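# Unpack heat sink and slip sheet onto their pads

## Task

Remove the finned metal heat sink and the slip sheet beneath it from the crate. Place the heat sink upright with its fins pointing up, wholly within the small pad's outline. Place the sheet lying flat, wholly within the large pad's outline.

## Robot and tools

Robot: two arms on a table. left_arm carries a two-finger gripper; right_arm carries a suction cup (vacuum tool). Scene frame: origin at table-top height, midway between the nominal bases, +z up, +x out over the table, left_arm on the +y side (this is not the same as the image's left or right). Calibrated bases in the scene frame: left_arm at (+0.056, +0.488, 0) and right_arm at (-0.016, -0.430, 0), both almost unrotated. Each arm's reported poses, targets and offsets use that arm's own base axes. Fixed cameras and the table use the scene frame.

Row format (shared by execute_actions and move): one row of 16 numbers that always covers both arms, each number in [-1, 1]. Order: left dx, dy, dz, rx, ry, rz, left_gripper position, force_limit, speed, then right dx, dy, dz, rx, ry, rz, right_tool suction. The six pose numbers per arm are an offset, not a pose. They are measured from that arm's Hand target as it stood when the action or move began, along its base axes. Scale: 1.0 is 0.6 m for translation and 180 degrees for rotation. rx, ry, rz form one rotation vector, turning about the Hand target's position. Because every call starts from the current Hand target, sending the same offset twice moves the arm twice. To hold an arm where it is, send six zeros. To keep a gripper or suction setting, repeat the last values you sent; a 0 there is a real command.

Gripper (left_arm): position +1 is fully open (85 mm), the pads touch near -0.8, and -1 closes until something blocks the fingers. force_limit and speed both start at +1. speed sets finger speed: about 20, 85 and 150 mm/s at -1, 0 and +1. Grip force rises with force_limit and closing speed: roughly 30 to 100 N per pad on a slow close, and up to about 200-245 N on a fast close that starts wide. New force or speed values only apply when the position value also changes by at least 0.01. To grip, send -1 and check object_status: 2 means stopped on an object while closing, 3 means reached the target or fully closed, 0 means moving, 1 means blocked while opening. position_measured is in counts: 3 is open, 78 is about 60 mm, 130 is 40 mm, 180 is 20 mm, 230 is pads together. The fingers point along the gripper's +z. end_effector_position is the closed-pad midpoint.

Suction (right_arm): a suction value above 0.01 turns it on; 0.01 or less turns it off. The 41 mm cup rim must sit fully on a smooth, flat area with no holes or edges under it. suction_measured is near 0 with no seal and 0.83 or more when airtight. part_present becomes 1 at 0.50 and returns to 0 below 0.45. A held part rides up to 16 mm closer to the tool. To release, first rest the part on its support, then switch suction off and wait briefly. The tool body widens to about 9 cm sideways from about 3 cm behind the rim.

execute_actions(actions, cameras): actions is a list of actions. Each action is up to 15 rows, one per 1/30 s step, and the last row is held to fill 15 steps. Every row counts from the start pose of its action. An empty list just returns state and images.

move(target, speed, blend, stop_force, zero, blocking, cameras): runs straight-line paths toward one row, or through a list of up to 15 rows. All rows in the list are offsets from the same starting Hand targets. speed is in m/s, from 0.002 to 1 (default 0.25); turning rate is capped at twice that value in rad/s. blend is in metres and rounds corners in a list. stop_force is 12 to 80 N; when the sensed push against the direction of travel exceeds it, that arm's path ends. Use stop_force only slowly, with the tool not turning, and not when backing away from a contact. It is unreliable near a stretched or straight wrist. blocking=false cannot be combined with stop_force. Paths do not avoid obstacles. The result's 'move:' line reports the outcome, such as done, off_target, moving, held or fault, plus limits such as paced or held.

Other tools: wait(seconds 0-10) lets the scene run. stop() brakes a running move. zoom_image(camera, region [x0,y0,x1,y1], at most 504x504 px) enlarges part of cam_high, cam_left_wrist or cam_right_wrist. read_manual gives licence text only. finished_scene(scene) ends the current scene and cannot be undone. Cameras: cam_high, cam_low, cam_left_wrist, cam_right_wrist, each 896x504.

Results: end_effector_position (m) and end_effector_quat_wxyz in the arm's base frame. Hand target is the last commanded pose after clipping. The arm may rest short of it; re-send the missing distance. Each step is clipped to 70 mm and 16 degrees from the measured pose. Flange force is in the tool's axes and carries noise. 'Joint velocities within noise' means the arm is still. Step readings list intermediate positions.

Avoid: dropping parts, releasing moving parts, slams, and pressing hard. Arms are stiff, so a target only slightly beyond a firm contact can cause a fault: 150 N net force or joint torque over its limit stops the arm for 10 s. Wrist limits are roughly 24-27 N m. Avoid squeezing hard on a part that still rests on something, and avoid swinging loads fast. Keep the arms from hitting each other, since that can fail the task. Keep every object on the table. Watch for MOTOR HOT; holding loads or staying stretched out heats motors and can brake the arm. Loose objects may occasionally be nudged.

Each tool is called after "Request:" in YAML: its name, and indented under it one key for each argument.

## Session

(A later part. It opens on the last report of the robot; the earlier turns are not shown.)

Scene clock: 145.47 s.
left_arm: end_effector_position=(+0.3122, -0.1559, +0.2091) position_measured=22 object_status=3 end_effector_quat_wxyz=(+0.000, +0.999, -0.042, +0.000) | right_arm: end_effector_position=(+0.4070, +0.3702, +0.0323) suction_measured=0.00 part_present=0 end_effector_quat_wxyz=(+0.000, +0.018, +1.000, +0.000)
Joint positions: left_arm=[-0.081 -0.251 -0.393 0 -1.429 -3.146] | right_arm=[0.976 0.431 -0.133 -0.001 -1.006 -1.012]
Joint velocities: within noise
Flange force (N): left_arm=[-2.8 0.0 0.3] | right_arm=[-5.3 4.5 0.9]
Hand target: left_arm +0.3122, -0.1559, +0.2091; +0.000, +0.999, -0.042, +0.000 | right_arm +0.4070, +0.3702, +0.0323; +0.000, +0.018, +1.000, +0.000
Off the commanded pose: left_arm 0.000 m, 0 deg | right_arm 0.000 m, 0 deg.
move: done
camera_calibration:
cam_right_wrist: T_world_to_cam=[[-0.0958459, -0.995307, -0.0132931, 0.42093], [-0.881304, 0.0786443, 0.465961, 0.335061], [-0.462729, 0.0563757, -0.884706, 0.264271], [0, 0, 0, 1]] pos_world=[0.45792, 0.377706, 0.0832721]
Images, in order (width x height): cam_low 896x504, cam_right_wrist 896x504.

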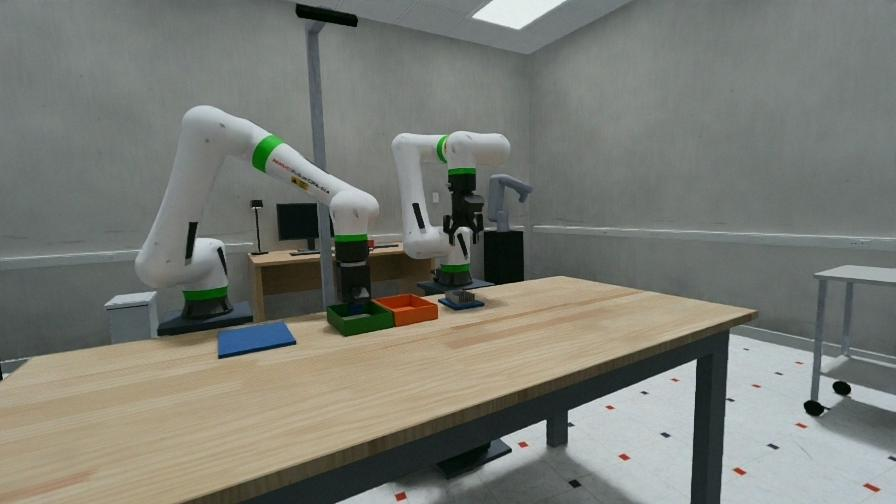

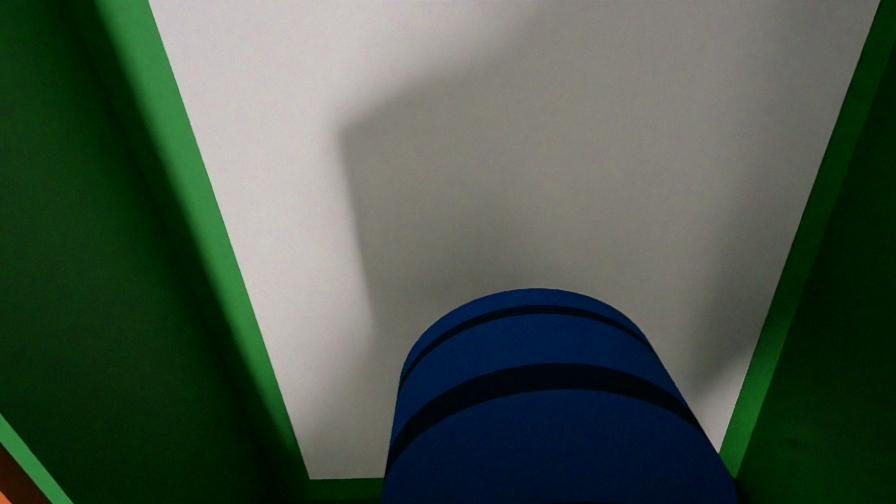

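Request:
move:
  target: [0, 0, 0, 0, 0, 0, 0.85, -0.7, -1, 0, 0, -0.0565, 0, 0, 0, 1]
  speed: 0.012
  stop_force: 12
  cameras: ["cam_right_wrist"]

Scene clock: 152.03 s.
left_arm: end_effector_position=(+0.3122, -0.1559, +0.2091) position_measured=22 object_status=3 end_effector_quat_wxyz=(+0.000, +0.999, -0.042, +0.000) | right_arm: end_effector_position=(+0.4070, +0.3702, -0.0016) suction_measured=0.91 part_present=1 end_effector_quat_wxyz=(+0.000, +0.018, +1.000, +0.000)
Joint positions: left_arm=[-0.081 -0.251 -0.393 0 -1.429 -3.146] | right_arm=[0.976 0.479 -0.158 -0.001 -0.934 -1.012]
Joint velocities: within noise
Flange force (N): left_arm=[-2.2 -1.3 0.7] | right_arm=[-4.6 4.0 1.4]
Hand target: left_arm +0.3122, -0.1559, +0.2091; +0.000, +0.999, -0.042, +0.000 | right_arm +0.4070, +0.3702, -0.0016; +0.000, +0.018, +1.000, +0.000
Off the commanded pose: left_arm 0.000 m, 0 deg | right_arm 0.000 m, 0 deg.
move: done
camera_calibration:
cam_right_wrist: T_world_to_cam=[[-0.0958044, -0.995312, -0.0132135, 0.420458], [-0.881348, 0.0786498, 0.465876, 0.35088], [-0.462652, 0.0562786, -0.884752, 0.234283], [0, 0, 0, 1]] pos_world=[0.45792, 0.377706, 0.0493718]
Images, in order (width x height): cam_right_wrist 896x504.

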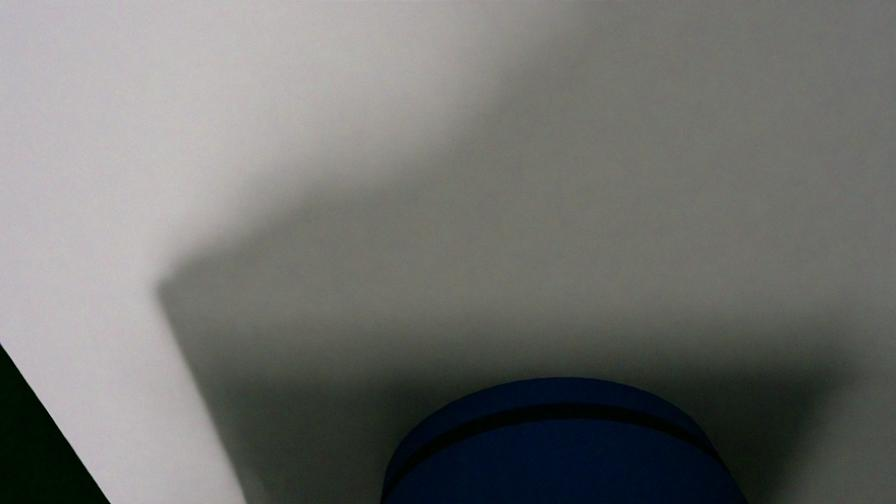

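Request:
move:
  target:
    - [0, 0, 0, 0, 0, 0, 0.85, -0.7, -1, 0, 0, 0.03, 0, 0, 0, 1]
    - [0, 0, 0, 0, 0, 0, 0.85, -0.7, -1, 0, 0, 0.19, 0, 0, 0, 1]
    - [0, 0, 0, 0, 0, 0, 0.85, -0.7, -1, -0.0465, -0.444, 0.19, 0, 0, 0.0072, 1]
    - [0, 0, 0, 0, 0, 0, 0.85, -0.7, -1, -0.0465, -0.444, 0.026, 0, 0, 0.0072, 1]
  speed: [0.03,0.12,0.18,0.1]
  blend: [0,0.02,0.02,0]
  cameras: ["cam_high","cam_low","cam_right_wrist"]

Request:
zoom_image:
  camera: "cam_high"
  region: [350, 90, 500, 230]

Request:
zoom_image:
  camera: "cam_low"
  region: [190, 250, 310, 370]

Scene clock: 168.77 s.
left_arm: end_effector_position=(+0.3122, -0.1559, +0.2091) position_measured=22 object_status=3 end_effector_quat_wxyz=(+0.000, +0.999, -0.042, +0.000) | right_arm: end_effector_position=(+0.3791, +0.1038, +0.0140) suction_measured=0.91 part_present=1 end_effector_quat_wxyz=(+0.000, +0.007, +1.000, +0.000)
Joint positions: left_arm=[-0.081 -0.251 -0.393 0 -1.429 -3.146] | right_arm=[0.604 0.116 -0.603 -0.001 -0.852 -0.617]
Joint velocities: within noise
Flange force (N): left_arm=[-2.3 -0.3 0.7] | right_arm=[-4.5 0.8 0.2]
Hand target: left_arm +0.3122, -0.1559, +0.2091; +0.000, +0.999, -0.042, +0.000 | right_arm +0.3791, +0.1038, +0.0140; +0.000, +0.007, +1.000, +0.000
Off the commanded pose: left_arm 0.000 m, 0 deg | right_arm 0.000 m, 0 deg.
move: done
camera_calibration:
cam_right_wrist: T_world_to_cam=[[-0.0733604, -0.997218, -0.0132176, 0.144527], [-0.882875, 0.0587733, 0.465916, 0.342588], [-0.463843, 0.0458493, -0.88473, 0.251691], [0, 0, 0, 1]] pos_world=[0.42981, 0.11245, 0.0649719]
Images, in order (width x height): cam_high 896x504, cam_low 896x504, cam_right_wrist 896x504.

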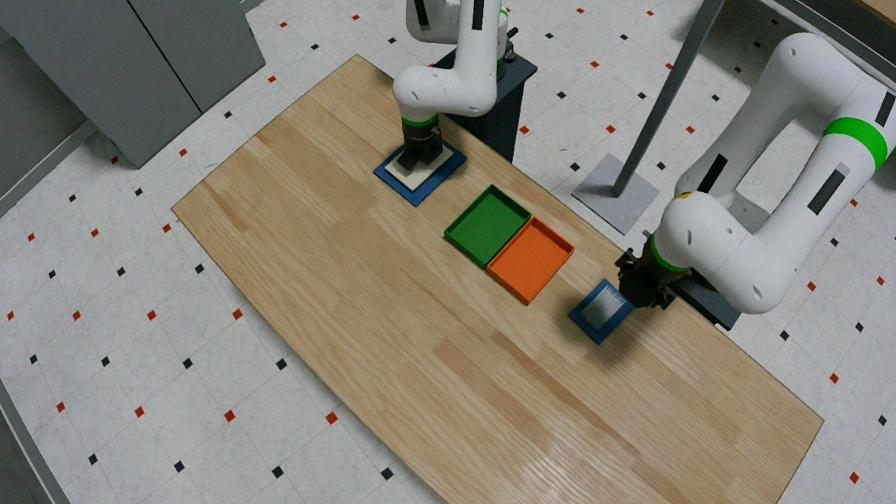

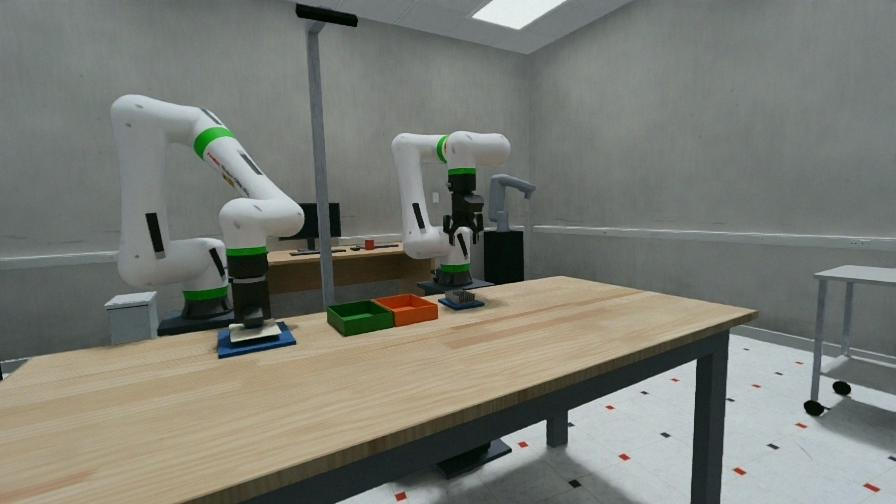

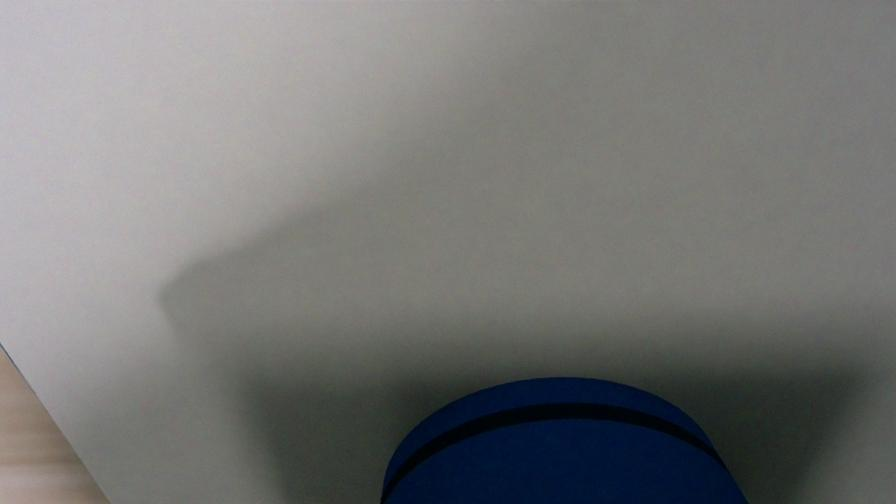

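Scaled by 3.360 from the camera's 896x504 image, which has a finer 1280x720 frame.

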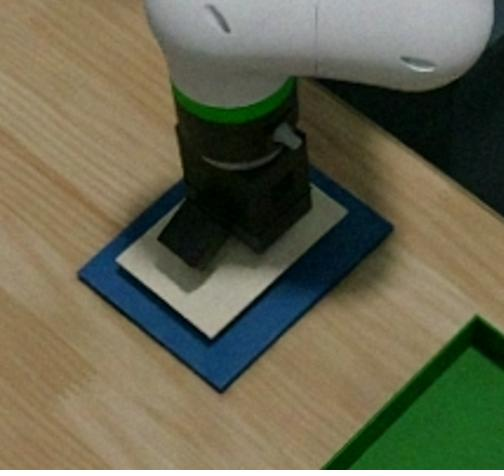

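Scaled by 4.200 from the camera's 896x504 image, which has a finer 1280x720 frame.

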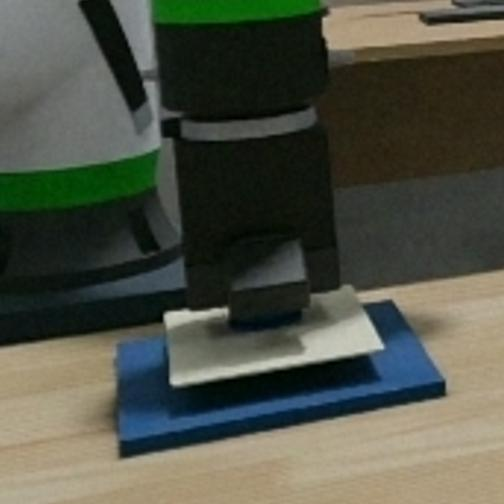

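Request:
move:
  target:
    - [0, 0, 0, 0, 0, 0, 0.85, -0.7, -1, 0, 0, -0.035, 0, 0, 0, 1]
  speed: 0.007
  stop_force: 12
  cameras: ["cam_high"]

Request:
zoom_image:
  camera: "cam_high"
  region: [350, 90, 500, 230]

Scene clock: 177.60 s.
left_arm: end_effector_position=(+0.3122, -0.1559, +0.2091) position_measured=22 object_status=3 end_effector_quat_wxyz=(+0.000, +0.999, -0.042, +0.000) | right_arm: end_effector_position=(+0.3791, +0.1038, -0.0045) suction_measured=0.91 part_present=1 end_effector_quat_wxyz=(+0.000, +0.007, +1.000, +0.000)
Joint positions: left_arm=[-0.081 -0.251 -0.393 0 -1.429 -3.146] | right_arm=[0.604 0.153 -0.617 -0.001 -0.8 -0.617]
Joint velocities: within noise
Flange force (N): left_arm=[-3.3 -0.6 1.7] | right_arm=[2.0 0.7 -23.6]
Hand target: left_arm +0.3122, -0.1559, +0.2091; +0.000, +0.999, -0.042, +0.000 | right_arm +0.3791, +0.1038, -0.0045; +0.000, +0.007, +1.000, +0.000 (not the last commanded pose)
Off the commanded pose: left_arm 0.000 m, 0 deg | right_arm 0.003 m, 0 deg.
move: contact (right_arm)
Images, in order (width x height): cam_high 896x504.

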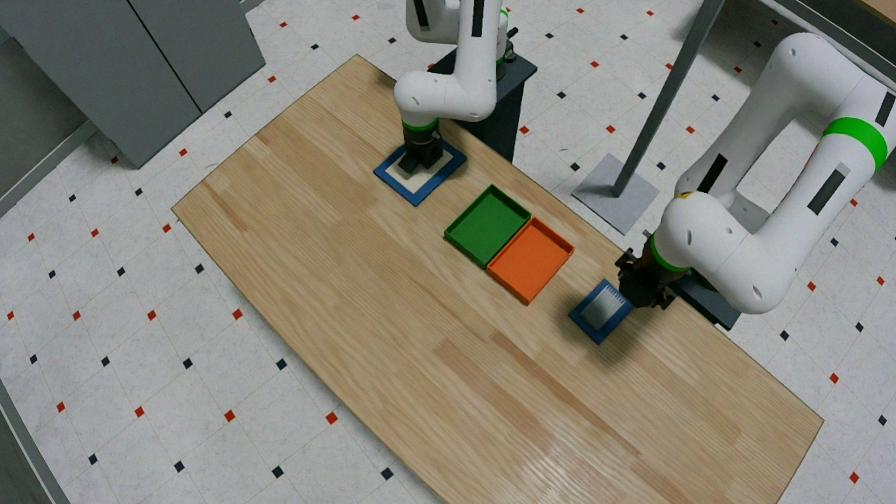

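Scaled by 3.360 from the camera's 896x504 image, which has a finer 1280x720 frame.

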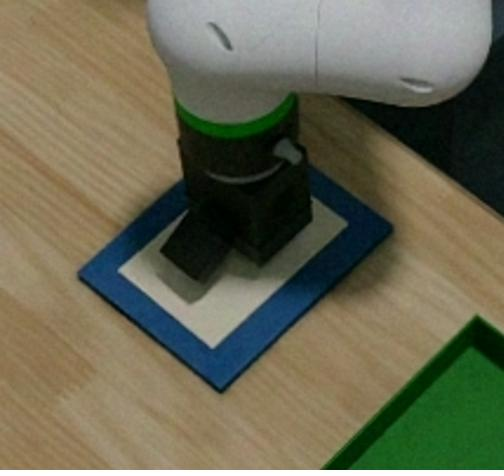

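Request:
move:
  target:
    - [0, 0, 0, 0, 0, 0, 0.85, -0.7, -1, 0, 0, 0.0015, 0, 0, 0, 1]
  speed: 0.02
  cameras: []

Request:
move:
  target:
    - [0, 0, 0, 0, 0, 0, 0.85, -0.7, -1, 0, 0, 0, 0, 0, 0, 0]
  speed: 0.02
  cameras: []

Request:
wait:
  seconds: 0.7
  cameras: []

Request:
move:
  target:
    - [0, 0, 0, 0, 0, 0, 0.85, -0.7, -1, 0, 0, 0.05, 0, 0, 0, 0]
    - [0, 0, 0, 0, 0, 0, 0.85, -0.7, -1, -0.05, -0.1, 0.25, 0, 0, 0, 0]
  speed: [0.05,0.2]

Request:
zoom_image:
  camera: "cam_high"
  region: [350, 90, 500, 230]

Scene clock: 184.87 s.
left_arm: end_effector_position=(+0.3122, -0.1559, +0.2091) position_measured=22 object_status=3 end_effector_quat_wxyz=(+0.000, +0.999, -0.042, +0.000) | right_arm: end_effector_position=(+0.3791, +0.1038, -0.0036) suction_measured=0.91 part_present=1 end_effector_quat_wxyz=(+0.000, +0.007, +1.000, +0.000)
Joint positions: left_arm=[-0.081 -0.251 -0.393 0 -1.429 -3.146] | right_arm=[0.604 0.152 -0.617 -0.001 -0.803 -0.617]
Joint velocities: within noise
Flange force (N): left_arm=[-2.4 0.2 0.3] | right_arm=[-4.4 0.7 0.8]
Hand target: left_arm +0.3122, -0.1559, +0.2091; +0.000, +0.999, -0.042, +0.000 | right_arm +0.3791, +0.1038, -0.0036; +0.000, +0.007, +1.000, +0.000
Off the commanded pose: left_arm 0.000 m, 0 deg | right_arm 0.000 m, 0 deg.
move: done
No camera images: "cameras" was empty.

Scene clock: 185.37 s.
left_arm: end_effector_position=(+0.3122, -0.1559, +0.2091) position_measured=22 object_status=3 end_effector_quat_wxyz=(+0.000, +0.999, -0.042, +0.000) | right_arm: end_effector_position=(+0.3792, +0.1039, -0.0035) suction_measured=0.00 part_present=0 end_effector_quat_wxyz=(+0.000, +0.007, +1.000, +0.000)
Joint positions: left_arm=[-0.081 -0.251 -0.393 0 -1.429 -3.146] | right_arm=[0.604 0.151 -0.617 -0.001 -0.803 -0.617]
Joint velocities: within noise
Flange force (N): left_arm=[-3.0 -0.3 0.5] | right_arm=[-1.9 0.0 -16.5]
Hand target: left_arm +0.3122, -0.1559, +0.2091; +0.000, +0.999, -0.042, +0.000 | right_arm +0.3791, +0.1038, -0.0036; +0.000, +0.007, +1.000, +0.000
Off the commanded pose: left_arm 0.000 m, 0 deg | right_arm 0.000 m, 0 deg.
move: done
No camera images: "cameras" was empty.

Scene clock: 186.07 s.
left_arm: end_effector_position=(+0.3122, -0.1559, +0.2091) position_measured=22 object_status=3 end_effector_quat_wxyz=(+0.000, +0.999, -0.042, +0.000) | right_arm: end_effector_position=(+0.3791, +0.1038, -0.0036) suction_measured=0.00 part_present=0 end_effector_quat_wxyz=(+0.000, +0.007, +1.000, +0.000)
Joint positions: left_arm=[-0.081 -0.251 -0.393 0 -1.429 -3.146] | right_arm=[0.604 0.151 -0.617 -0.001 -0.803 -0.617]
Joint velocities: within noise
Flange force (N): left_arm=[-2.8 -1.2 0.8] | right_arm=[-1.7 0.1 -16.9]
Hand target: left_arm +0.3122, -0.1559, +0.2091; +0.000, +0.999, -0.042, +0.000 | right_arm +0.3791, +0.1038, -0.0036; +0.000, +0.007, +1.000, +0.000
Off the commanded pose: left_arm 0.000 m, 0 deg | right_arm 0.000 m, 0 deg.
wait: 0.70 s; at rest by 0.17 s
No camera images: "cameras" was empty.

Scene clock: 187.80 s.
left_arm: end_effector_position=(+0.3122, -0.1559, +0.2091) position_measured=22 object_status=3 end_effector_quat_wxyz=(+0.000, +0.999, -0.042, +0.000) | right_arm: end_effector_position=(+0.3491, +0.0438, +0.1464) suction_measured=0.00 part_present=0 end_effector_quat_wxyz=(+0.000, +0.007, +1.000, +0.000)
Joint positions: left_arm=[-0.081 -0.251 -0.393 0 -1.429 -3.146] | right_arm=[0.503 -0.19 -0.537 0 -1.224 -0.516]
Joint velocities: within noise
Flange force (N): left_arm=[-1.8 -0.1 1.0] | right_arm=[-3.9 0.0 -2.0]
Hand target: left_arm +0.3122, -0.1559, +0.2091; +0.000, +0.999, -0.042, +0.000 | right_arm +0.3491, +0.0438, +0.1464; +0.000, +0.007, +1.000, +0.000
Off the commanded pose: left_arm 0.000 m, 0 deg | right_arm 0.000 m, 0 deg.
move: done
camera_calibration:
cam_left_wrist: T_world_to_cam=[[-0.0598427, -0.998152, 0.0105147, -0.135536], [-0.930216, 0.0595846, 0.362144, 0.241802], [-0.362102, 0.0118908, -0.932063, 0.439652], [0, 0, 0, 1]] pos_world=[0.376016, -0.154921, 0.323641]
cam_right_wrist: T_world_to_cam=[[-0.073176, -0.997233, -0.0130977, 0.0841545], [-0.882929, 0.0586703, 0.465826, 0.258027], [-0.463768, 0.0456517, -0.884779, 0.35779], [0, 0, 0, 1]] pos_world=[0.399909, 0.0524494, 0.197472]

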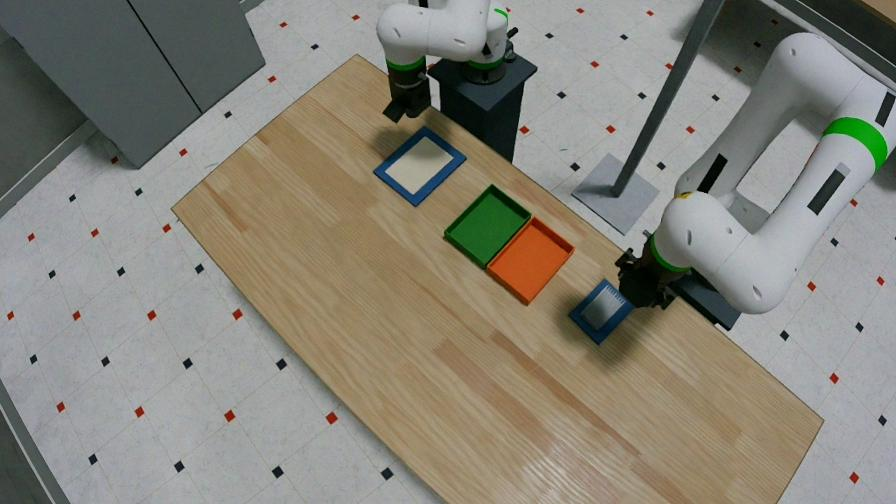

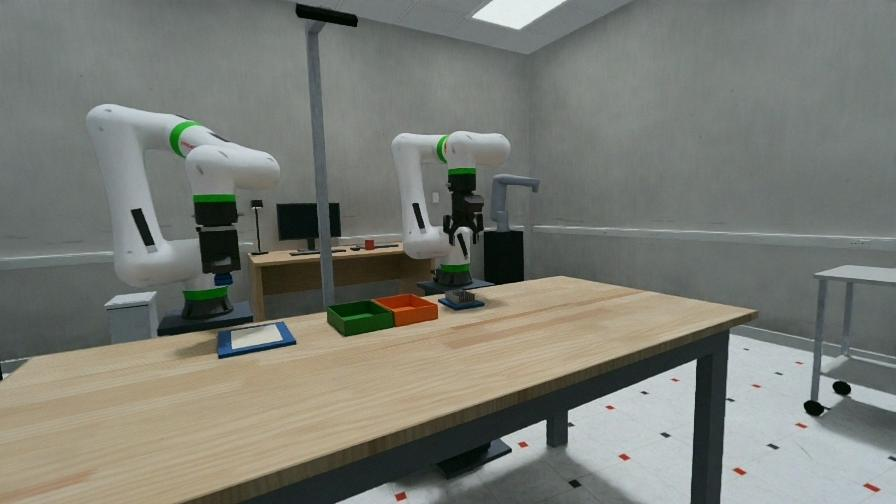

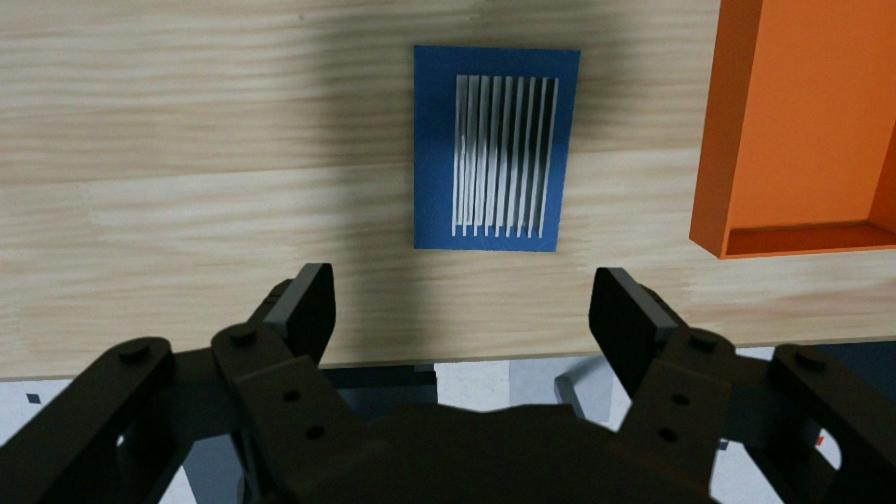

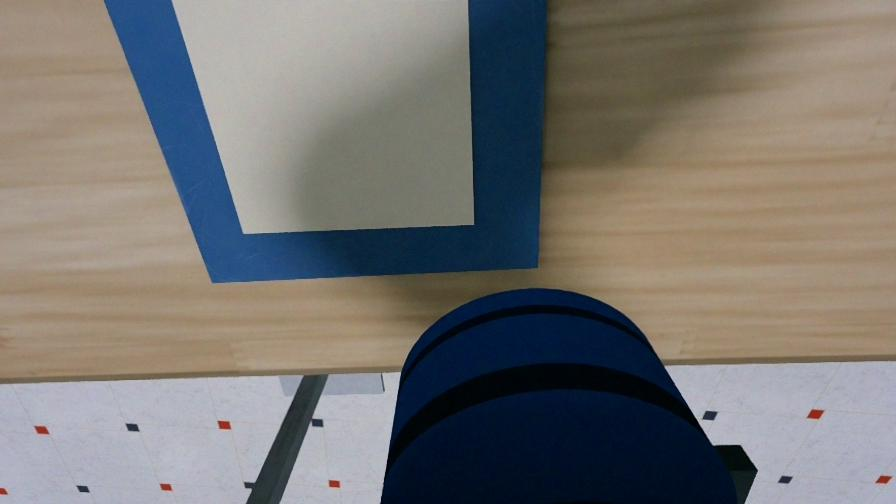

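Scaled by 3.360 from the camera's 896x504 image, which has a finer 1280x720 frame.

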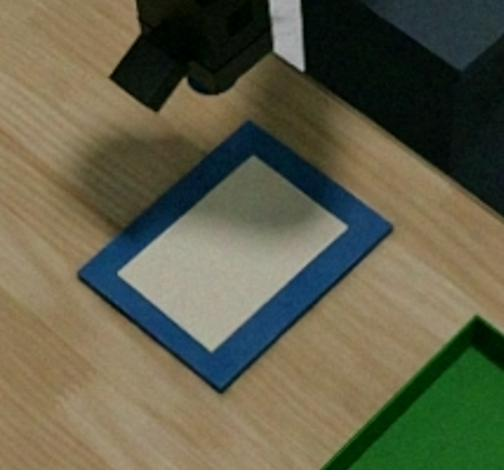

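Request:
finished_scene:
  scene: 2

The scene is finished: the task was done.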